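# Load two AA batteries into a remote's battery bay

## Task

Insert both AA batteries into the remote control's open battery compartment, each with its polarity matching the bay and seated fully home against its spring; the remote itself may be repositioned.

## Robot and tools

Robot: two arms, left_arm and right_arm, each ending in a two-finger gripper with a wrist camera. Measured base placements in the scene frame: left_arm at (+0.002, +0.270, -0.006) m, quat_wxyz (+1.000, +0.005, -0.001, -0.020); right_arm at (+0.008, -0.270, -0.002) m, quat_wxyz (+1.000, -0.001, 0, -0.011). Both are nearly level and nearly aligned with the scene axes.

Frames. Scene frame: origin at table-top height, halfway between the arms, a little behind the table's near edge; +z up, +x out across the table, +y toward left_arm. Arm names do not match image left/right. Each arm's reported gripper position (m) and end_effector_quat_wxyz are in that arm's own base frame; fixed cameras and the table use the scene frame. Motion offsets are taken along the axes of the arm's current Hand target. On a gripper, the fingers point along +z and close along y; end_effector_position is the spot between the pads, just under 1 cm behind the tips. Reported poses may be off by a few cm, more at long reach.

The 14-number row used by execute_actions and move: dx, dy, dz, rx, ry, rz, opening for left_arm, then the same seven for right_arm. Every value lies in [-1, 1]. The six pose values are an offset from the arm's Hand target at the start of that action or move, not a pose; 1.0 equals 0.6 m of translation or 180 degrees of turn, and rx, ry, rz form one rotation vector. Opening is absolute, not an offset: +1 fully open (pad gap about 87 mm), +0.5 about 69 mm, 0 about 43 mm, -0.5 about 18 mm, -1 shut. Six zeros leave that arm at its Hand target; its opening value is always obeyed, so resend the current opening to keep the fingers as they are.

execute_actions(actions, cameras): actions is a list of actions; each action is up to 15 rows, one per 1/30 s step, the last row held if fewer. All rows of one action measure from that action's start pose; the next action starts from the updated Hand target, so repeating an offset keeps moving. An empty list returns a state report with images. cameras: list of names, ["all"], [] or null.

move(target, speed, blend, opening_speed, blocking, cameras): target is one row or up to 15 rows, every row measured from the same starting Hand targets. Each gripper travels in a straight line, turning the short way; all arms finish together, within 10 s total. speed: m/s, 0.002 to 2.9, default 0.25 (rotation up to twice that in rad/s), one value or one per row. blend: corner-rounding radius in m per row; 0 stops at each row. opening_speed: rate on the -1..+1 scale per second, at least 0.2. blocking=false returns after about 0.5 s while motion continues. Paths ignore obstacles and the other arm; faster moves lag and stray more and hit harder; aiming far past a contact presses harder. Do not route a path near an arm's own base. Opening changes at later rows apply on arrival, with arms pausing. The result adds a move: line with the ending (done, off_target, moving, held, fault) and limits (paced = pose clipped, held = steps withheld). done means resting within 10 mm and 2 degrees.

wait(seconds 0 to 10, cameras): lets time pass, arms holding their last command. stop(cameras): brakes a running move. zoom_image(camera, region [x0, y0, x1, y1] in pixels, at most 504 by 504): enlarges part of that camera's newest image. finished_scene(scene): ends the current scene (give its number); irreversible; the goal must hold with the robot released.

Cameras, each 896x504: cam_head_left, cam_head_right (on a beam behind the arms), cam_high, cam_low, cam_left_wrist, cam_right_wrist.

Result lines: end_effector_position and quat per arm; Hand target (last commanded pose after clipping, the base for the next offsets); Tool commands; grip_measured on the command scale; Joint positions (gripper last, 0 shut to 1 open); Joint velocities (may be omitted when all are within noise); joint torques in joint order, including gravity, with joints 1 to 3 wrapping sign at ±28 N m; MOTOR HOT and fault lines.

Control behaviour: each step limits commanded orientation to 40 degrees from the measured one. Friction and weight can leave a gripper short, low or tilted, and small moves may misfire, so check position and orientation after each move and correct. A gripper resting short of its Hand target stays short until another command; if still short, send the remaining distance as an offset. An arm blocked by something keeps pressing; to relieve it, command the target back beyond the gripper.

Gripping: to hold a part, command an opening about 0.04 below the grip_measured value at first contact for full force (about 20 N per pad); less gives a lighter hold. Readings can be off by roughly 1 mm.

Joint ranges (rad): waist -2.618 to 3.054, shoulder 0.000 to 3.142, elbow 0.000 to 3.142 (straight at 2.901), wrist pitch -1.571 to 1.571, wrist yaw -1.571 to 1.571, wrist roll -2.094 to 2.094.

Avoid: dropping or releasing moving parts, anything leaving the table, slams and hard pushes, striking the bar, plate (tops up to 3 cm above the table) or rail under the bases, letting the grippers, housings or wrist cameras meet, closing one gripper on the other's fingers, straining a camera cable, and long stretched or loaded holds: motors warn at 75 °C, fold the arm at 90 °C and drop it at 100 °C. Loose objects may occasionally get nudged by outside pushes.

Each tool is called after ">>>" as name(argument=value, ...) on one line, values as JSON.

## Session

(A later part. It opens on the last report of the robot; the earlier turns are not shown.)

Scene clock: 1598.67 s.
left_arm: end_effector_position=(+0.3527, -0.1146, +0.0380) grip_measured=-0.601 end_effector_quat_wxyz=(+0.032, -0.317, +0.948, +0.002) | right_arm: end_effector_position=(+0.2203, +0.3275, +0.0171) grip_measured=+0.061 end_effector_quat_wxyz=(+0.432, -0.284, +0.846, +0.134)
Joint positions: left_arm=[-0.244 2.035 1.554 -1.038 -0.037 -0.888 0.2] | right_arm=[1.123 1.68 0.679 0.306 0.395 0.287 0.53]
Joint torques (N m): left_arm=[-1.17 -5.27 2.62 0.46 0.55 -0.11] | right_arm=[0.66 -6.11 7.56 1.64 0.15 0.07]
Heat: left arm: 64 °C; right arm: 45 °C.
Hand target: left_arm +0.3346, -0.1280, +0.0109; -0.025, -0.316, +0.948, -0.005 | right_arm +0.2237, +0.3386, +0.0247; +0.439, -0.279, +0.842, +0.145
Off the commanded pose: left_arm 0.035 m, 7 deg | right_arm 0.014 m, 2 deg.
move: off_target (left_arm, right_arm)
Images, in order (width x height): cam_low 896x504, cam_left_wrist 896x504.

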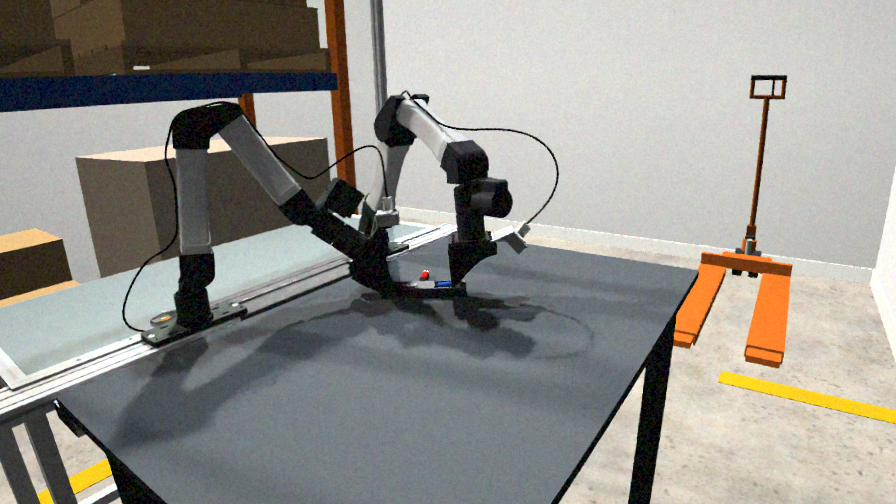

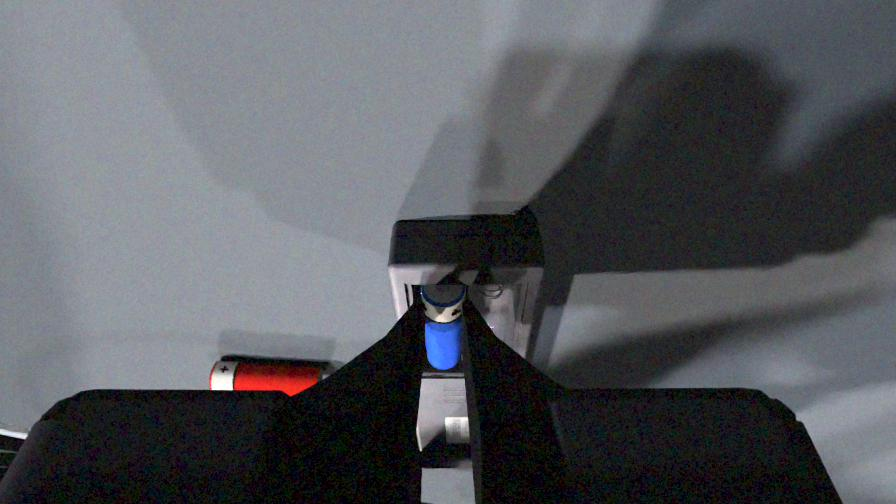

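>>> move(target=[[-0.04,0,0.0,0,-0.02,0,-0.68,0,0,0,0,0,0,0.01],[-0.04,0,0.0,0,-0.02,0,-0.5,0,0,0,0,0,0,0.01],[-0.04,0,-0.1,0,-0.02,0,-0.45,0,0,0,0,0,0,0.01]], speed=0.06, opening_speed=0.2, cameras=["cam_left_wrist","cam_low"])

>>> zoom_image(camera="cam_low", region=[410, 250, 490, 310])

>>> zoom_image(camera="cam_left_wrist", region=[340, 120, 580, 320])

Scene clock: 1614.37 s.
left_arm: end_effector_position=(+0.3521, -0.1137, +0.0639) grip_measured=-0.450 end_effector_quat_wxyz=(+0.001, -0.314, +0.949, +0.007) | right_arm: end_effector_position=(+0.2203, +0.3275, +0.0171) grip_measured=+0.061 end_effector_quat_wxyz=(+0.432, -0.284, +0.846, +0.134)
Joint positions: left_arm=[-0.232 2.071 1.706 -1.211 -0.013 -0.871 0.275] | right_arm=[1.123 1.68 0.679 0.306 0.395 0.287 0.53]
Joint torques (N m): left_arm=[0.36 -10.43 8.32 0.18 -0.08 0.03] | right_arm=[0.87 -6.08 7.64 1.64 0.17 0.01]
Heat: left arm: 59 °C; right arm: 45 °C.
Hand target: left_arm +0.3565, -0.1120, +0.0698; +0.005, -0.316, +0.949, +0.004 | right_arm +0.2237, +0.3386, +0.0247; +0.439, -0.279, +0.842, +0.145
Off the commanded pose: left_arm 0.007 m, 1 deg | right_arm 0.014 m, 2 deg.
move: off_target (right_arm); target 2's new opening was sent with left_arm's hand 0.028 m and 3 deg from that target
Images, in order (width x height): cam_low 896x504, cam_left_wrist 896x504.

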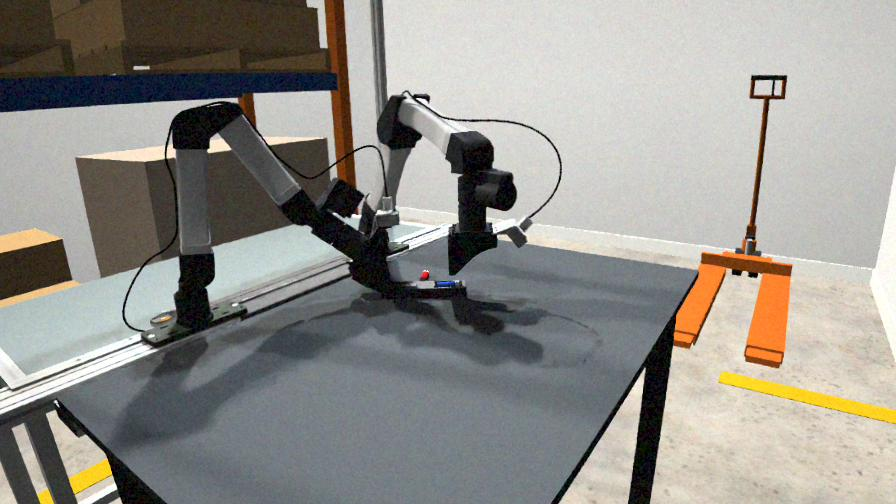

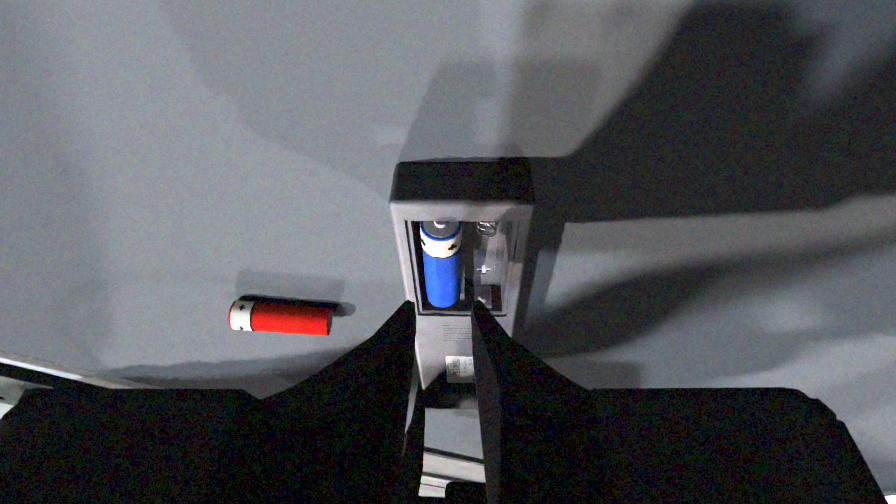

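Scaled by 6.300 from the camera's 896x504 image, which has a finer 1280x720 frame.

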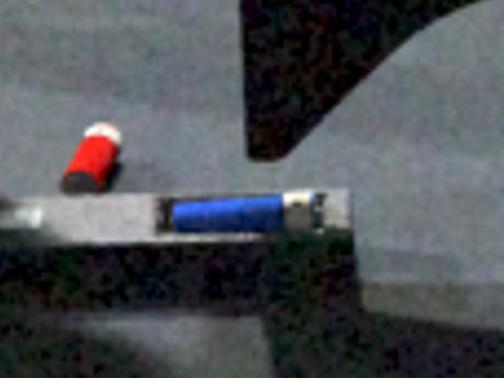

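Scaled by 2.100 from the camera's 896x504 image, which has a finer 1280x720 frame.

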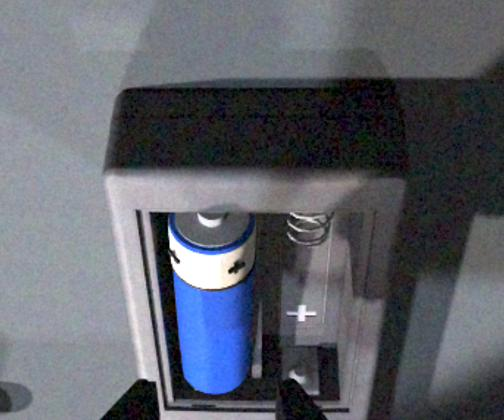

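>>> move(target=[[-0.018,0,0,0,0,0,-1,0,0,0,0,0,0,0.01],[-0.018,0,0.088,0,0,0,-1,0,0,0,0,0,0,0.01],[0.004,0,0.088,0,0,0,-1,0,0,0,0,0,0,0.01]], speed=0.06, cameras=["cam_left_wrist","cam_low"])

>>> zoom_image(camera="cam_low", region=[410, 250, 490, 310])

>>> zoom_image(camera="cam_left_wrist", region=[340, 200, 580, 400])

Scene clock: 1633.53 s.
left_arm: end_effector_position=(+0.3576, -0.1097, +0.0426) grip_measured=-0.963 end_effector_quat_wxyz=(+0.011, -0.317, +0.948, -0.011) | right_arm: end_effector_position=(+0.2203, +0.3275, +0.0171) grip_measured=+0.061 end_effector_quat_wxyz=(+0.432, -0.284, +0.846, +0.134)
Joint positions: left_arm=[-0.21 2.067 1.615 -1.088 0.007 -0.856 0.018] | right_arm=[1.123 1.68 0.679 0.306 0.395 0.287 0.53]
Joint torques (N m): left_arm=[-1.77 -7.13 1.91 0.88 -0.27 -0.13] | right_arm=[0.85 -6.08 7.42 1.64 0.19 0.07]
Heat: left arm: 58 °C; right arm: 45 °C.
Hand target: left_arm +0.3548, -0.1129, +0.0168; +0.005, -0.316, +0.949, +0.005 | right_arm +0.2237, +0.3386, +0.0247; +0.439, -0.279, +0.842, +0.145
Off the commanded pose: left_arm 0.026 m, 2 deg | right_arm 0.014 m, 2 deg.
move: off_target (left_arm, right_arm)
Images, in order (width x height): cam_low 896x504, cam_left_wrist 896x504.

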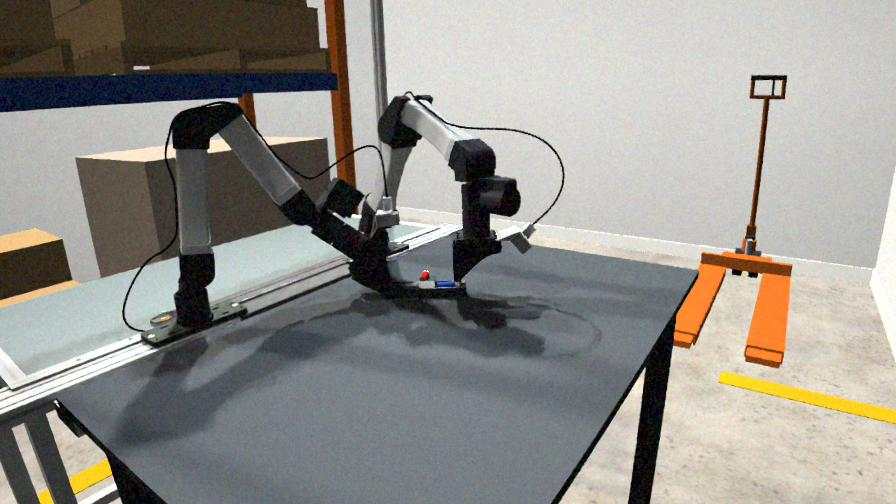

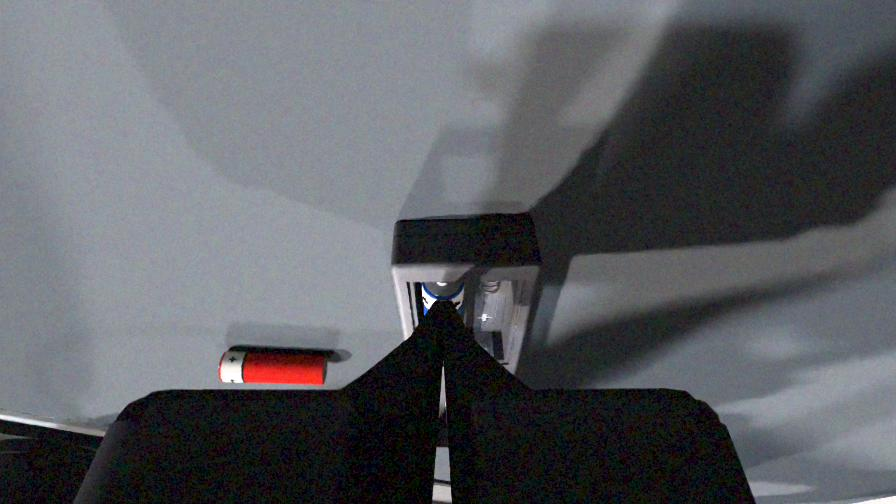

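Scaled by 6.300 from the camera's 896x504 image, which has a finer 1280x720 frame.

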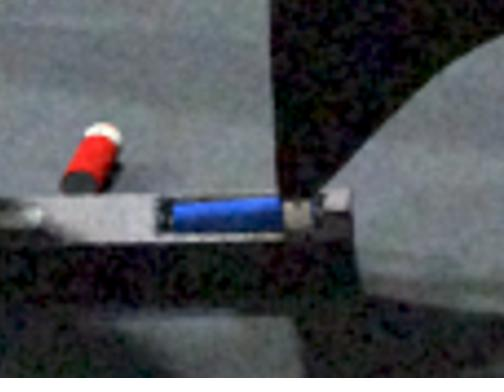

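Scaled by 2.100 from the camera's 896x504 image, which has a finer 1280x720 frame.

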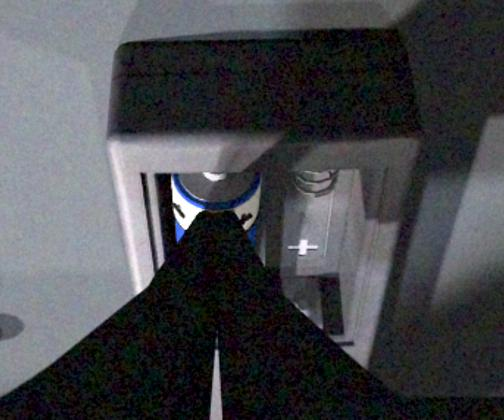

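>>> move(target=[[0.012,0,0.004,0,0,0,-1,0,0,0,0,0,0,0.01],[-0.01,0,0.0,0,0,0,-1,0,0,0,0,0,0,0.01]], speed=0.05)

>>> move(target=[[0.02,0,-0.12,0,0,0,-0.45,0,0,0,0,0,0,0.01]], speed=0.1, cameras=["cam_left_wrist","cam_low"])

>>> zoom_image(camera="cam_low", region=[410, 250, 490, 310])

>>> zoom_image(camera="cam_left_wrist", region=[340, 120, 580, 320])

Scene clock: 1645.93 s.
left_arm: end_effector_position=(+0.3581, -0.1096, +0.0431) grip_measured=-0.963 end_effector_quat_wxyz=(+0.021, -0.317, +0.948, -0.007) | right_arm: end_effector_position=(+0.2203, +0.3275, +0.0171) grip_measured=+0.061 end_effector_quat_wxyz=(+0.432, -0.284, +0.846, +0.134)
Joint positions: left_arm=[-0.217 2.055 1.602 -1.074 -0.009 -0.861 0.018] | right_arm=[1.123 1.68 0.679 0.306 0.395 0.287 0.53]
Joint torques (N m): left_arm=[-0.24 -4.9 4.89 0.72 -0.11 0.03] | right_arm=[0.8 -6.06 7.64 1.64 0.19 0.04]
Heat: left arm: 56 °C; right arm: 45 °C.
Hand target: left_arm +0.3596, -0.1094, +0.0170; +0.005, -0.316, +0.949, +0.004 | right_arm +0.2237, +0.3386, +0.0247; +0.439, -0.279, +0.842, +0.145
Off the commanded pose: left_arm 0.026 m, 2 deg | right_arm 0.014 m, 2 deg.
move: off_target (left_arm, right_arm)

Scene clock: 1647.37 s.
left_arm: end_effector_position=(+0.3455, -0.1153, +0.0742) grip_measured=-0.450 end_effector_quat_wxyz=(-0.011, -0.314, +0.949, +0.011) | right_arm: end_effector_position=(+0.2202, +0.3275, +0.0171) grip_measured=+0.061 end_effector_quat_wxyz=(+0.431, -0.284, +0.846, +0.134)
Joint positions: left_arm=[-0.237 2.068 1.739 -1.272 -0.007 -0.877 0.275] | right_arm=[1.123 1.68 0.679 0.306 0.394 0.287 0.53]
Joint torques (N m): left_arm=[-0.65 -12.64 8.31 0.15 -0.14 -0.08] | right_arm=[0.9 -6.11 7.47 1.61 0.11 0.03]
Heat: left arm: 57 °C; right arm: 45 °C.
Hand target: left_arm +0.3497, -0.1173, +0.0889; +0.005, -0.316, +0.949, +0.004 | right_arm +0.2237, +0.3386, +0.0247; +0.439, -0.279, +0.842, +0.145
Off the commanded pose: left_arm 0.015 m, 2 deg | right_arm 0.014 m, 2 deg.
move: off_target (left_arm, right_arm)
Images, in order (width x height): cam_low 896x504, cam_left_wrist 896x504.

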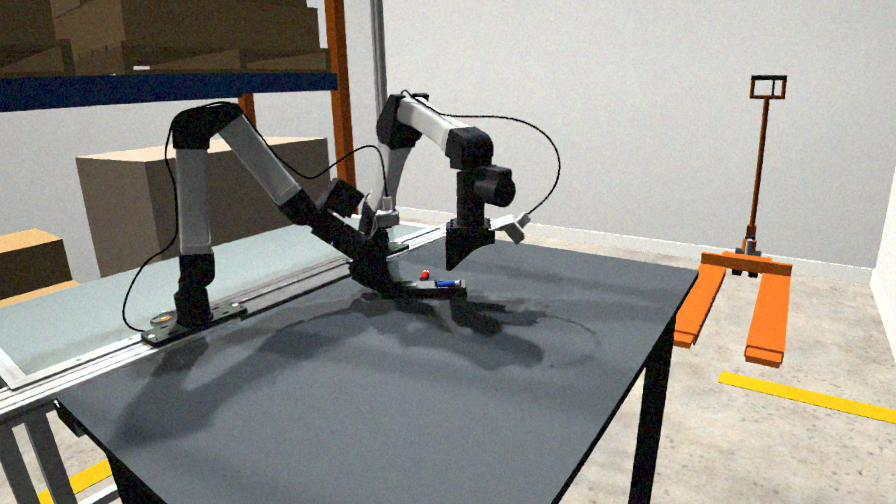

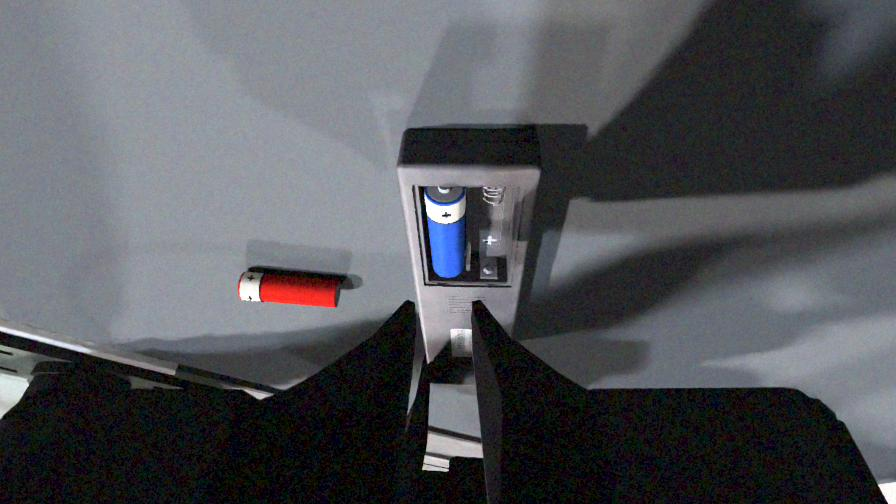

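Scaled by 6.300 from the camera's 896x504 image, which has a finer 1280x720 frame.

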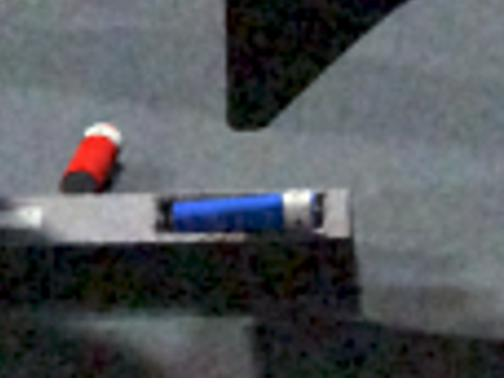

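Scaled by 2.100 from the camera's 896x504 image, which has a finer 1280x720 frame.

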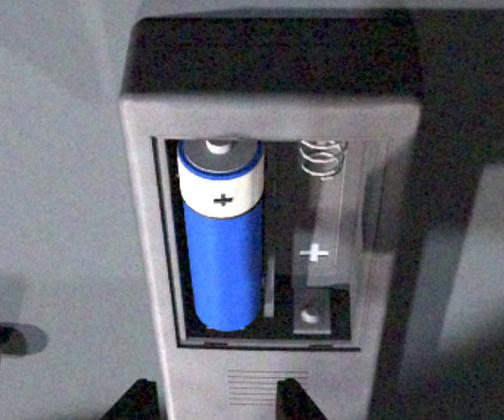

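>>> move(target=[[-0.03,-0.002,0,0,0,0,-1,0,0,0,0,0,0,0.01],[-0.03,-0.002,0.115,0,0,0,-1,0,0,0,0,0,0,0.01],[0.005,-0.002,0.115,0,0,0,-1,0,0,0,0,0,0,0.01]], speed=0.07, cameras=["cam_left_wrist","cam_low"])

>>> zoom_image(camera="cam_low", region=[410, 250, 490, 310])

>>> move(target=[[-0.012,0,0.0,0,0,0,-1,0,0,0,0,0,0,0.01],[0.01,0,-0.13,0,0,0,-0.45,0,0,0,0,0,0,0.01]], speed=0.1, cameras=["cam_left_wrist","cam_low"])

>>> zoom_image(camera="cam_low", region=[410, 250, 490, 310])

>>> zoom_image(camera="cam_left_wrist", region=[340, 120, 580, 320])

Scene clock: 1665.53 s.
left_arm: end_effector_position=(+0.3601, -0.1169, +0.0344) grip_measured=-0.963 end_effector_quat_wxyz=(+0.021, -0.319, +0.948, -0.012) | right_arm: end_effector_position=(+0.2198, +0.3278, +0.0170) grip_measured=+0.061 end_effector_quat_wxyz=(+0.431, -0.285, +0.846, +0.135)
Joint positions: left_arm=[-0.23 2.073 1.593 -1.043 -0.002 -0.879 0.018] | right_arm=[1.123 1.68 0.679 0.306 0.392 0.287 0.53]
Joint torques (N m): left_arm=[-1.76 -9.26 2.43 0.5 -0.18 -0.07] | right_arm=[0.68 -6.02 7.56 1.65 0.18 0.05]
Heat: left arm: 62 °C; right arm: 45 °C.
Hand target: left_arm +0.3483, -0.1193, +0.0198; +0.005, -0.316, +0.949, +0.004 | right_arm +0.2237, +0.3385, +0.0247; +0.438, -0.279, +0.842, +0.145
Off the commanded pose: left_arm 0.019 m, 3 deg | right_arm 0.014 m, 2 deg.
move: off_target (left_arm, right_arm)
Images, in order (width x height): cam_low 896x504, cam_left_wrist 896x504.

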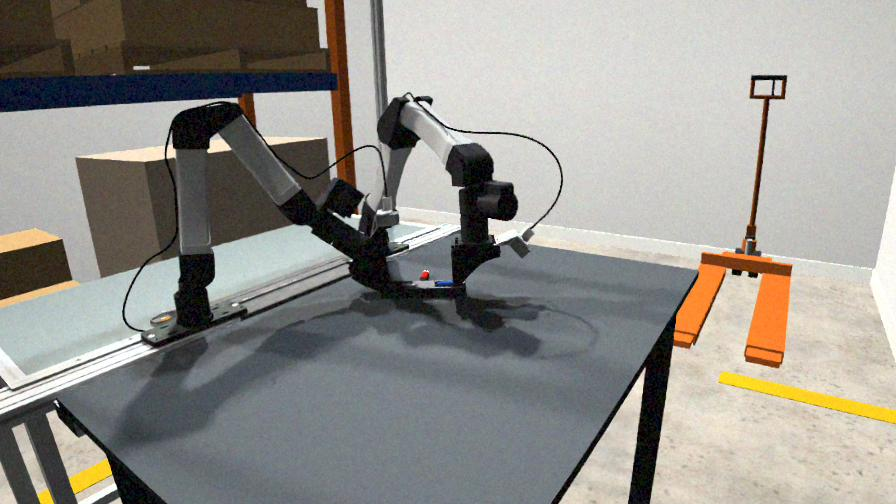

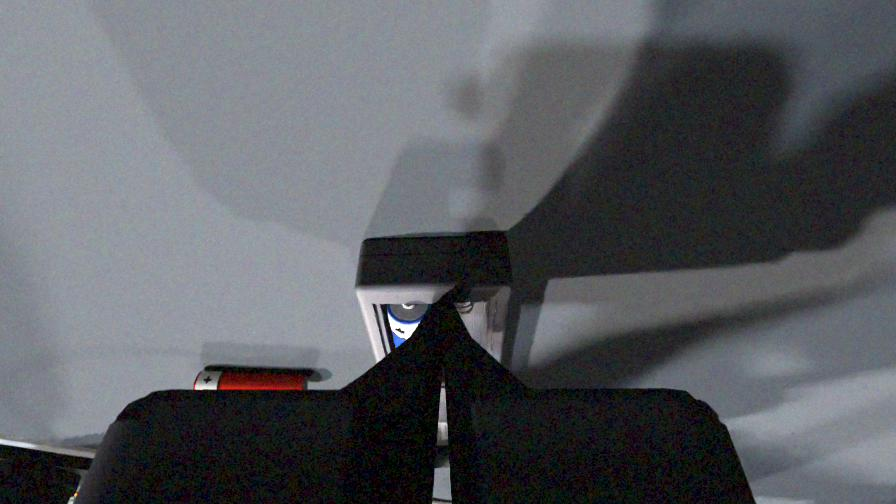

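Scaled by 6.300 from the camera's 896x504 image, which has a finer 1280x720 frame.

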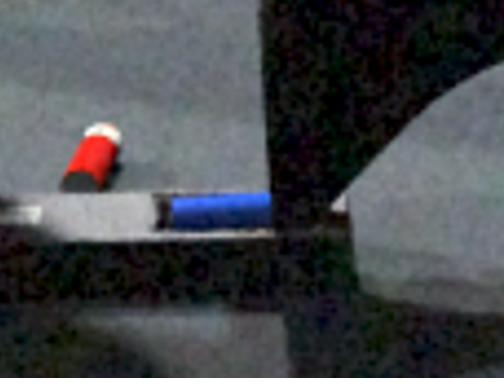

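Scene clock: 1668.27 s.
left_arm: end_effector_position=(+0.3384, -0.1223, +0.0773) grip_measured=-0.450 end_effector_quat_wxyz=(-0.020, -0.314, +0.949, +0.014) | right_arm: end_effector_position=(+0.2197, +0.3280, +0.0170) grip_measured=+0.061 end_effector_quat_wxyz=(+0.431, -0.285, +0.845, +0.136)
Joint positions: left_arm=[-0.257 2.064 1.742 -1.297 -0.002 -0.897 0.275] | right_arm=[1.123 1.68 0.679 0.306 0.391 0.287 0.53]
Joint torques (N m): left_arm=[-0.65 -14.11 8.27 0.1 -0.17 -0.08] | right_arm=[0.72 -6.16 7.64 1.65 0.2 0.06]
Heat: left arm: 62 °C; right arm: 45 °C.
Hand target: left_arm +0.3431, -0.1237, +0.0977; +0.005, -0.316, +0.949, +0.004 | right_arm +0.2237, +0.3386, +0.0247; +0.439, -0.279, +0.842, +0.145
Off the commanded pose: left_arm 0.021 m, 3 deg | right_arm 0.014 m, 2 deg.
move: off_target (left_arm, right_arm); target 2's new opening was sent with left_arm's hand 0.021 m and 3 deg from that target
Images, in order (width x height): cam_low 896x504, cam_left_wrist 896x504.

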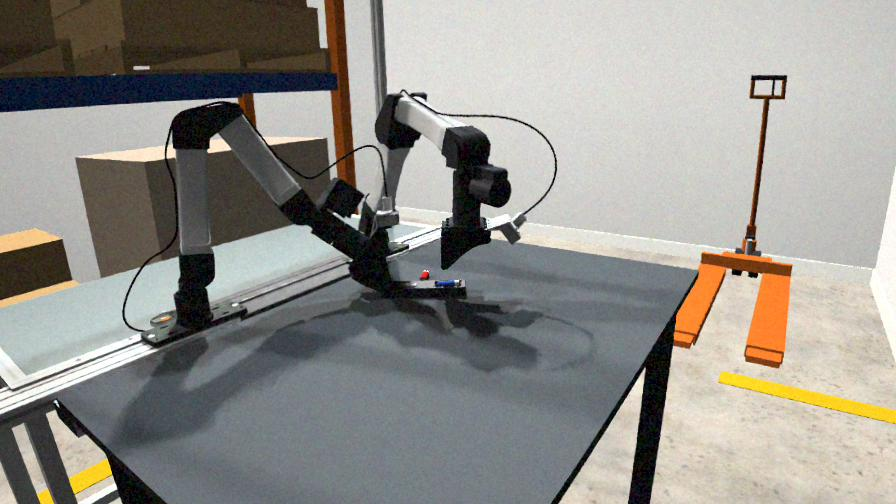

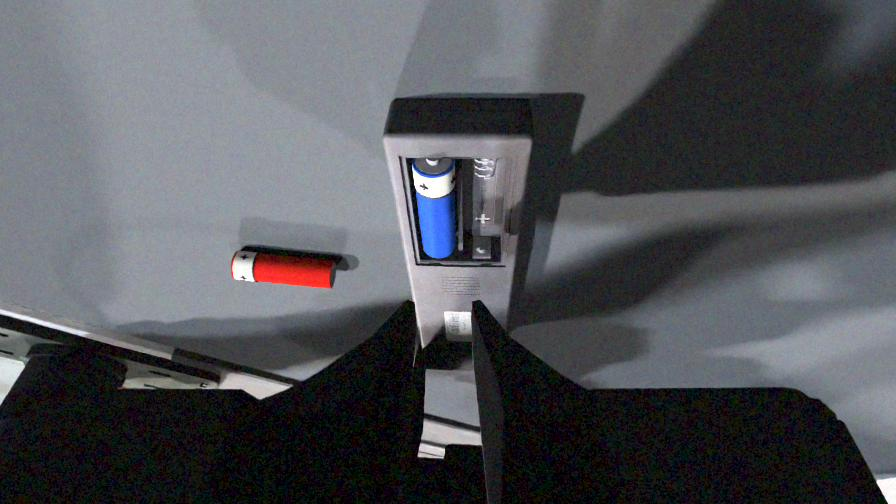

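Scaled by 6.300 from the camera's 896x504 image, which has a finer 1280x720 frame.

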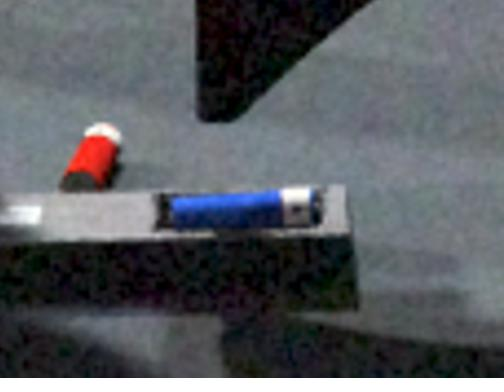

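Scaled by 2.100 from the camera's 896x504 image, which has a finer 1280x720 frame.

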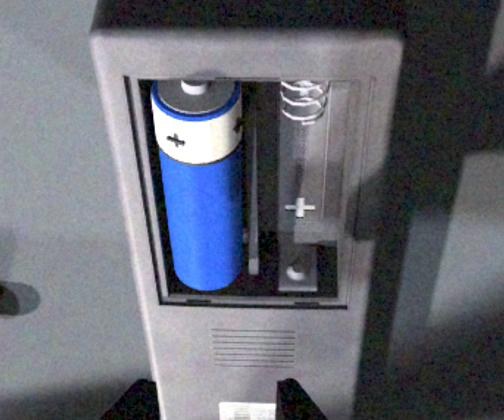

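>>> move(target=[[-0.043,0.009,0,0,0,0,-1,0,0,0,0,0,0,0.01],[-0.043,0.009,0.06,0,0,0,-1,0,0,0,0,0,0,0.01]], speed=0.1, cameras=["cam_left_wrist","cam_low"])

>>> zoom_image(camera="cam_low", region=[410, 250, 490, 310])

>>> zoom_image(camera="cam_left_wrist", region=[340, 180, 580, 380])

Scene clock: 1689.13 s.
left_arm: end_effector_position=(+0.3576, -0.1069, +0.0668) grip_measured=-0.963 end_effector_quat_wxyz=(+0.000, -0.317, +0.948, +0.001) | right_arm: end_effector_position=(+0.2197, +0.3280, +0.0170) grip_measured=+0.061 end_effector_quat_wxyz=(+0.431, -0.285, +0.845, +0.136)
Joint positions: left_arm=[-0.207 2.082 1.733 -1.223 -0.002 -0.853 0.018] | right_arm=[1.123 1.68 0.679 0.306 0.391 0.287 0.53]
Joint torques (N m): left_arm=[0.17 -10.19 5.05 0.51 -0.18 0.08] | right_arm=[0.81 -6.17 7.69 1.64 0.19 0.06]
Heat: left arm: 65 °C; right arm: 45 °C.
Hand target: left_arm +0.3606, -0.1036, +0.0620; +0.005, -0.316, +0.949, +0.004 | right_arm +0.2237, +0.3386, +0.0247; +0.439, -0.279, +0.842, +0.145
Off the commanded pose: left_arm 0.007 m, 1 deg | right_arm 0.014 m, 2 deg.
move: off_target (right_arm)
Images, in order (width x height): cam_low 896x504, cam_left_wrist 896x504.

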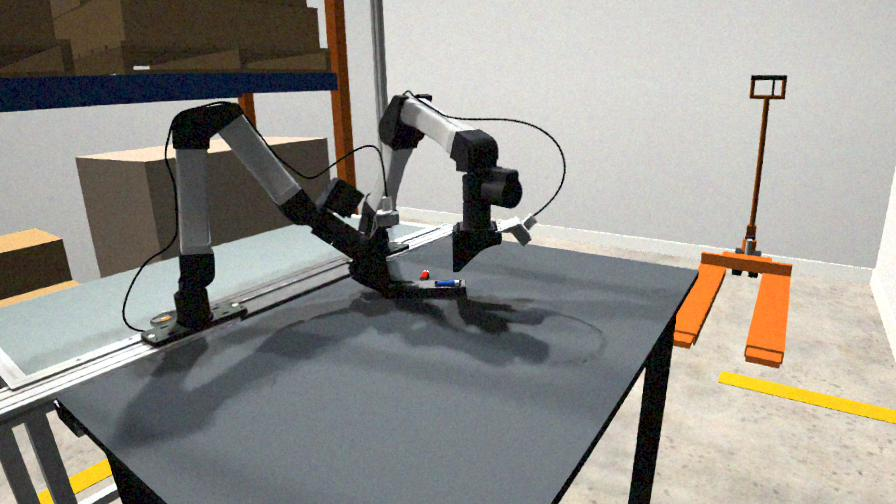

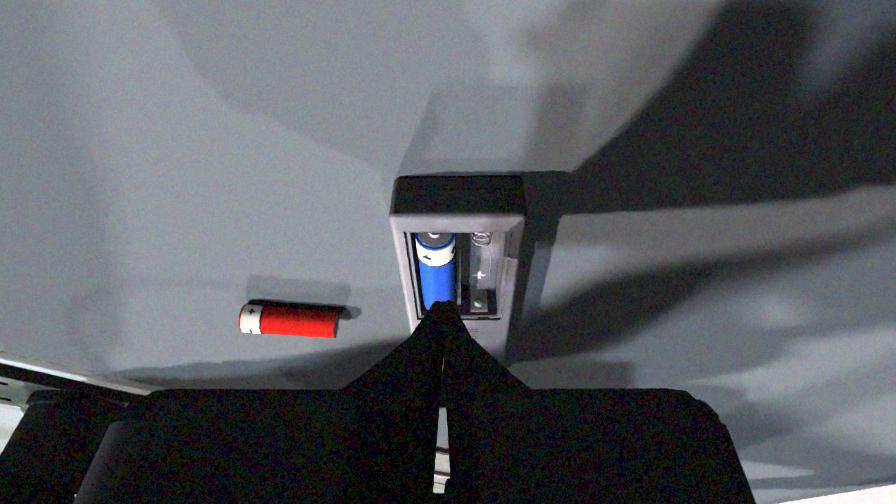

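Scaled by 6.300 from the camera's 896x504 image, which has a finer 1280x720 frame.

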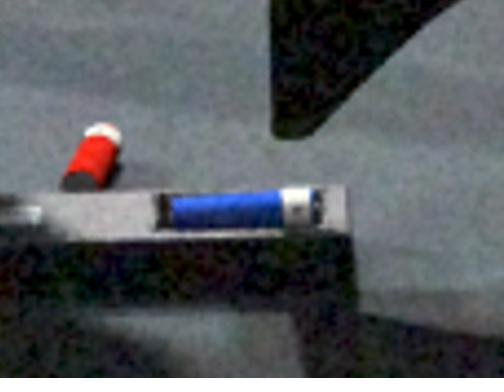

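Scaled by 2.100 from the camera's 896x504 image, which has a finer 1280x720 frame.

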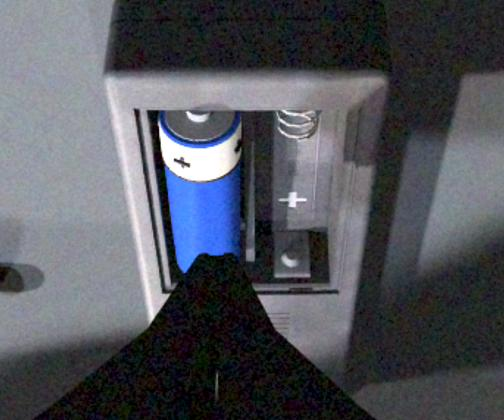

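>>> move(target=[[-0.005,0.006,0.01,0,0,0,-1,0,0,0,0,0,0,0.01],[-0.005,0.006,0.078,0,0,0,-1,0,0,0,0,0,0,0.01],[0.008,0.006,0.078,0,0,0,-1,0,0,0,0,0,0,0.01]], speed=0.06, cameras=["cam_left_wrist","cam_low"])

>>> zoom_image(camera="cam_low", region=[410, 250, 490, 310])

>>> zoom_image(camera="cam_left_wrist", region=[340, 200, 580, 400])

Scene clock: 1700.93 s.
left_arm: end_effector_position=(+0.3553, -0.1066, +0.0421) grip_measured=-0.963 end_effector_quat_wxyz=(+0.007, -0.315, +0.949, -0.016) | right_arm: end_effector_position=(+0.2197, +0.3280, +0.0170) grip_measured=+0.061 end_effector_quat_wxyz=(+0.431, -0.285, +0.845, +0.136)
Joint positions: left_arm=[-0.198 2.06 1.6 -1.083 0.021 -0.84 0.018] | right_arm=[1.123 1.68 0.679 0.306 0.391 0.287 0.53]
Joint torques (N m): left_arm=[-0.77 -6.95 1.89 0.95 -0.37 -0.05] | right_arm=[0.81 -6.06 7.61 1.63 0.16 0.07]
Heat: left arm: 63 °C; right arm: 45 °C.
Hand target: left_arm +0.3550, -0.1031, +0.0152; +0.005, -0.316, +0.949, +0.004 | right_arm +0.2237, +0.3386, +0.0247; +0.439, -0.279, +0.842, +0.145
Off the commanded pose: left_arm 0.027 m, 2 deg | right_arm 0.014 m, 2 deg.
move: off_target (left_arm, right_arm)
Images, in order (width x height): cam_low 896x504, cam_left_wrist 896x504.

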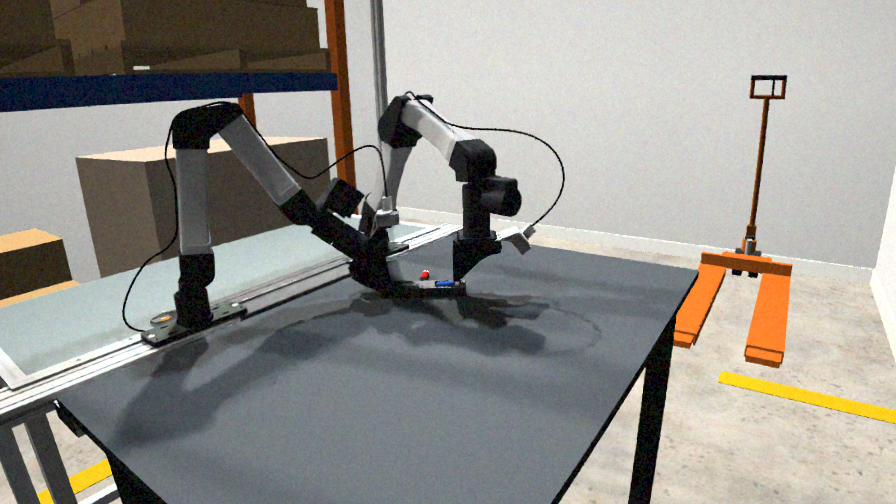

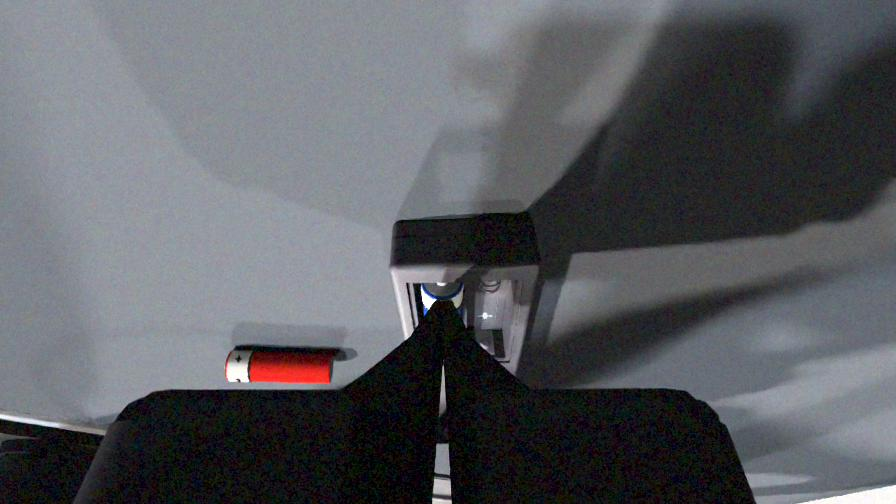

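Scaled by 6.300 from the camera's 896x504 image, which has a finer 1280x720 frame.

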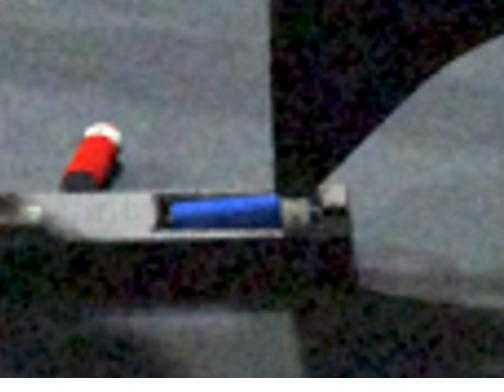

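Scaled by 2.100 from the camera's 896x504 image, which has a finer 1280x720 frame.

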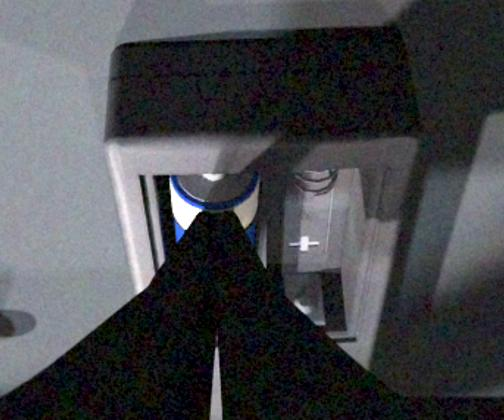

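>>> move(target=[[-0.035,0,0.0,0,0,0,-1,0,0,0,0,0,0,0.01]], speed=0.05, cameras=["cam_left_wrist","cam_low"])

>>> zoom_image(camera="cam_low", region=[430, 265, 480, 305])

>>> move(target=[[0.003,0,-0.1,0,0,0,-1,0,0,0,0,0,0,0.01]], speed=0.08, cameras=["cam_left_wrist","cam_low"])

>>> zoom_image(camera="cam_low", region=[430, 265, 480, 305])

>>> zoom_image(camera="cam_left_wrist", region=[340, 180, 580, 380])

Scene clock: 1726.43 s.
left_arm: end_effector_position=(+0.3572, -0.1037, +0.0426) grip_measured=-0.963 end_effector_quat_wxyz=(-0.009, -0.313, +0.950, -0.020) | right_arm: end_effector_position=(+0.2197, +0.3280, +0.0170) grip_measured=+0.061 end_effector_quat_wxyz=(+0.431, -0.285, +0.845, +0.136)
Joint positions: left_arm=[-0.18 2.09 1.642 -1.12 0.043 -0.817 0.018] | right_arm=[1.123 1.68 0.679 0.306 0.391 0.287 0.53]
Joint torques (N m): left_arm=[0.99 -5.35 5.45 0.94 -0.55 0.1] | right_arm=[0.8 -6.17 7.49 1.65 0.22 0]
Heat: left arm: 57 °C; right arm: 45 °C.
Hand target: left_arm +0.3718, -0.0905, +0.0154; +0.005, -0.316, +0.949, +0.004 | right_arm +0.2237, +0.3386, +0.0247; +0.439, -0.279, +0.842, +0.145
Off the commanded pose: left_arm 0.033 m, 3 deg | right_arm 0.014 m, 2 deg.
move: off_target (left_arm, right_arm)
Images, in order (width x height): cam_low 896x504, cam_left_wrist 896x504.

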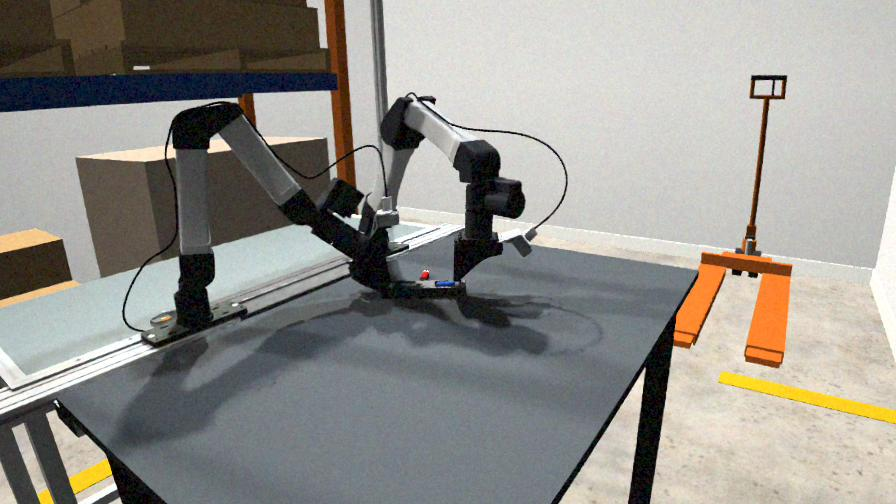

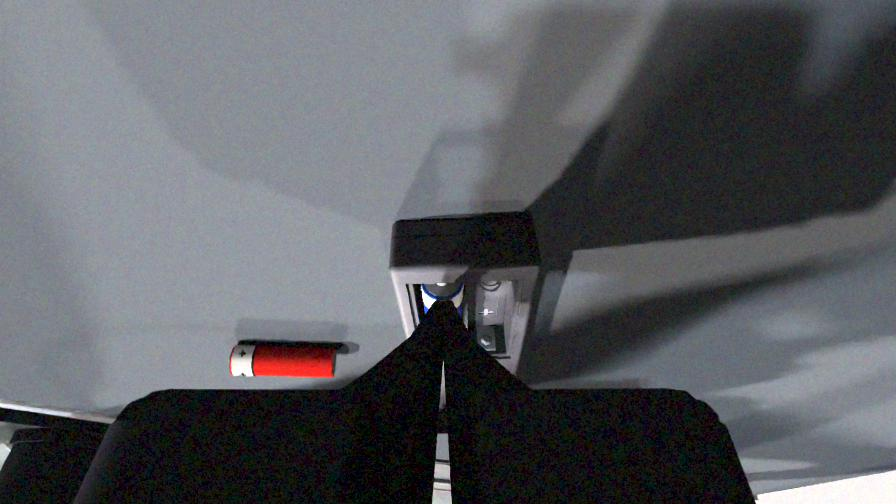

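Scaled by 10.080 from the camera's 896x504 image, which has a finer 1280x720 frame.

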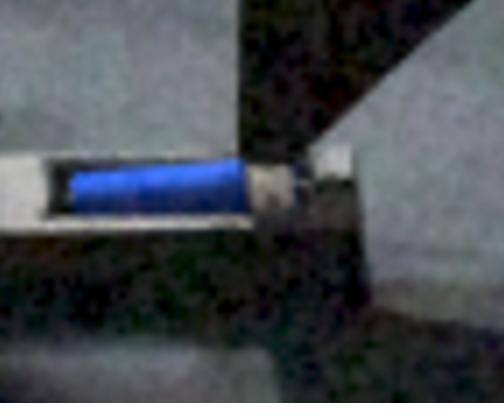

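Scene clock: 1727.83 s.
left_arm: end_effector_position=(+0.3656, -0.0968, +0.0702) grip_measured=-0.963 end_effector_quat_wxyz=(-0.003, -0.315, +0.949, -0.001) | right_arm: end_effector_position=(+0.2197, +0.3280, +0.0170) grip_measured=+0.061 end_effector_quat_wxyz=(+0.431, -0.285, +0.845, +0.136)
Joint positions: left_arm=[-0.177 2.108 1.785 -1.252 0.004 -0.817 0.018] | right_arm=[1.123 1.68 0.679 0.306 0.391 0.287 0.53]
Joint torques (N m): left_arm=[0.27 -10.73 8.34 0.17 -0.22 0.05] | right_arm=[0.7 -6.02 7.68 1.65 0.18 0.01]
Heat: left arm: 57 °C; right arm: 45 °C.
Hand target: left_arm +0.3700, -0.0922, +0.0754; +0.005, -0.316, +0.949, +0.004 | right_arm +0.2237, +0.3385, +0.0247; +0.439, -0.279, +0.842, +0.145
Off the commanded pose: left_arm 0.008 m, 1 deg | right_arm 0.014 m, 2 deg.
move: off_target (right_arm)
Images, in order (width x height): cam_low 896x504, cam_left_wrist 896x504.

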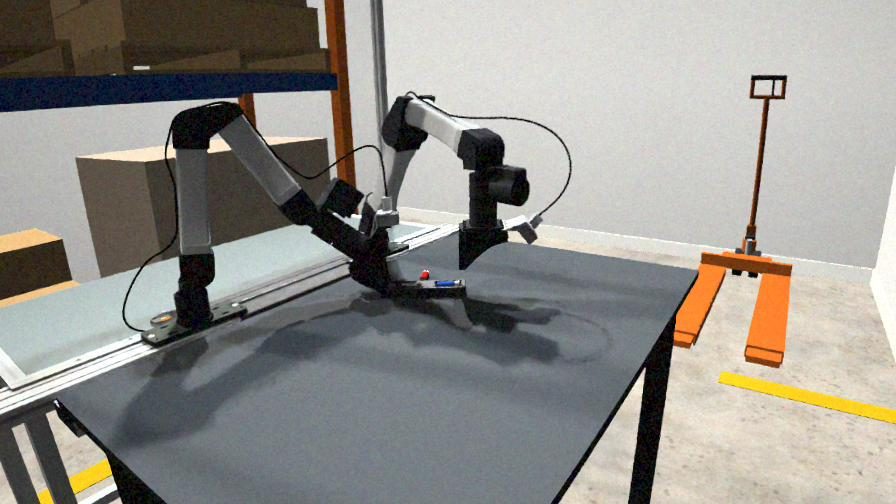

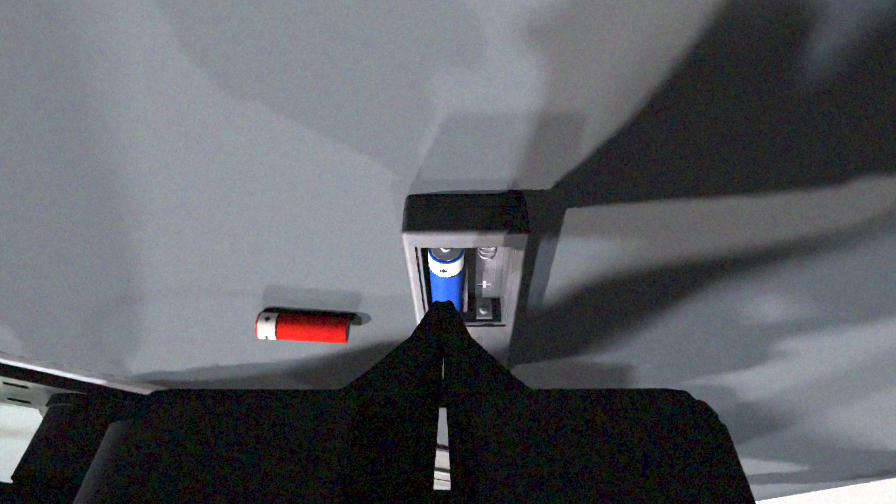

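Scaled by 10.080 from the camera's 896x504 image, which has a finer 1280x720 frame.

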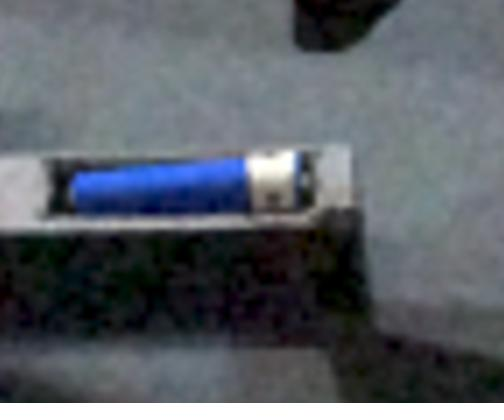

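Scaled by 2.100 from the camera's 896x504 image, which has a finer 1280x720 frame.

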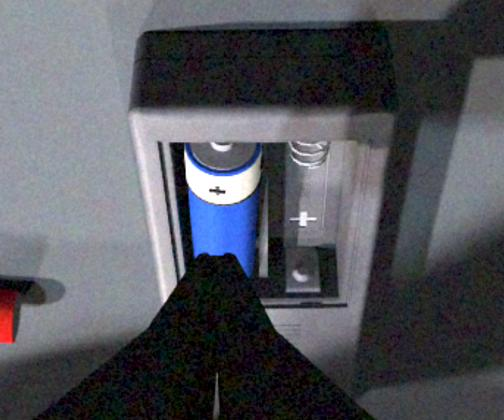

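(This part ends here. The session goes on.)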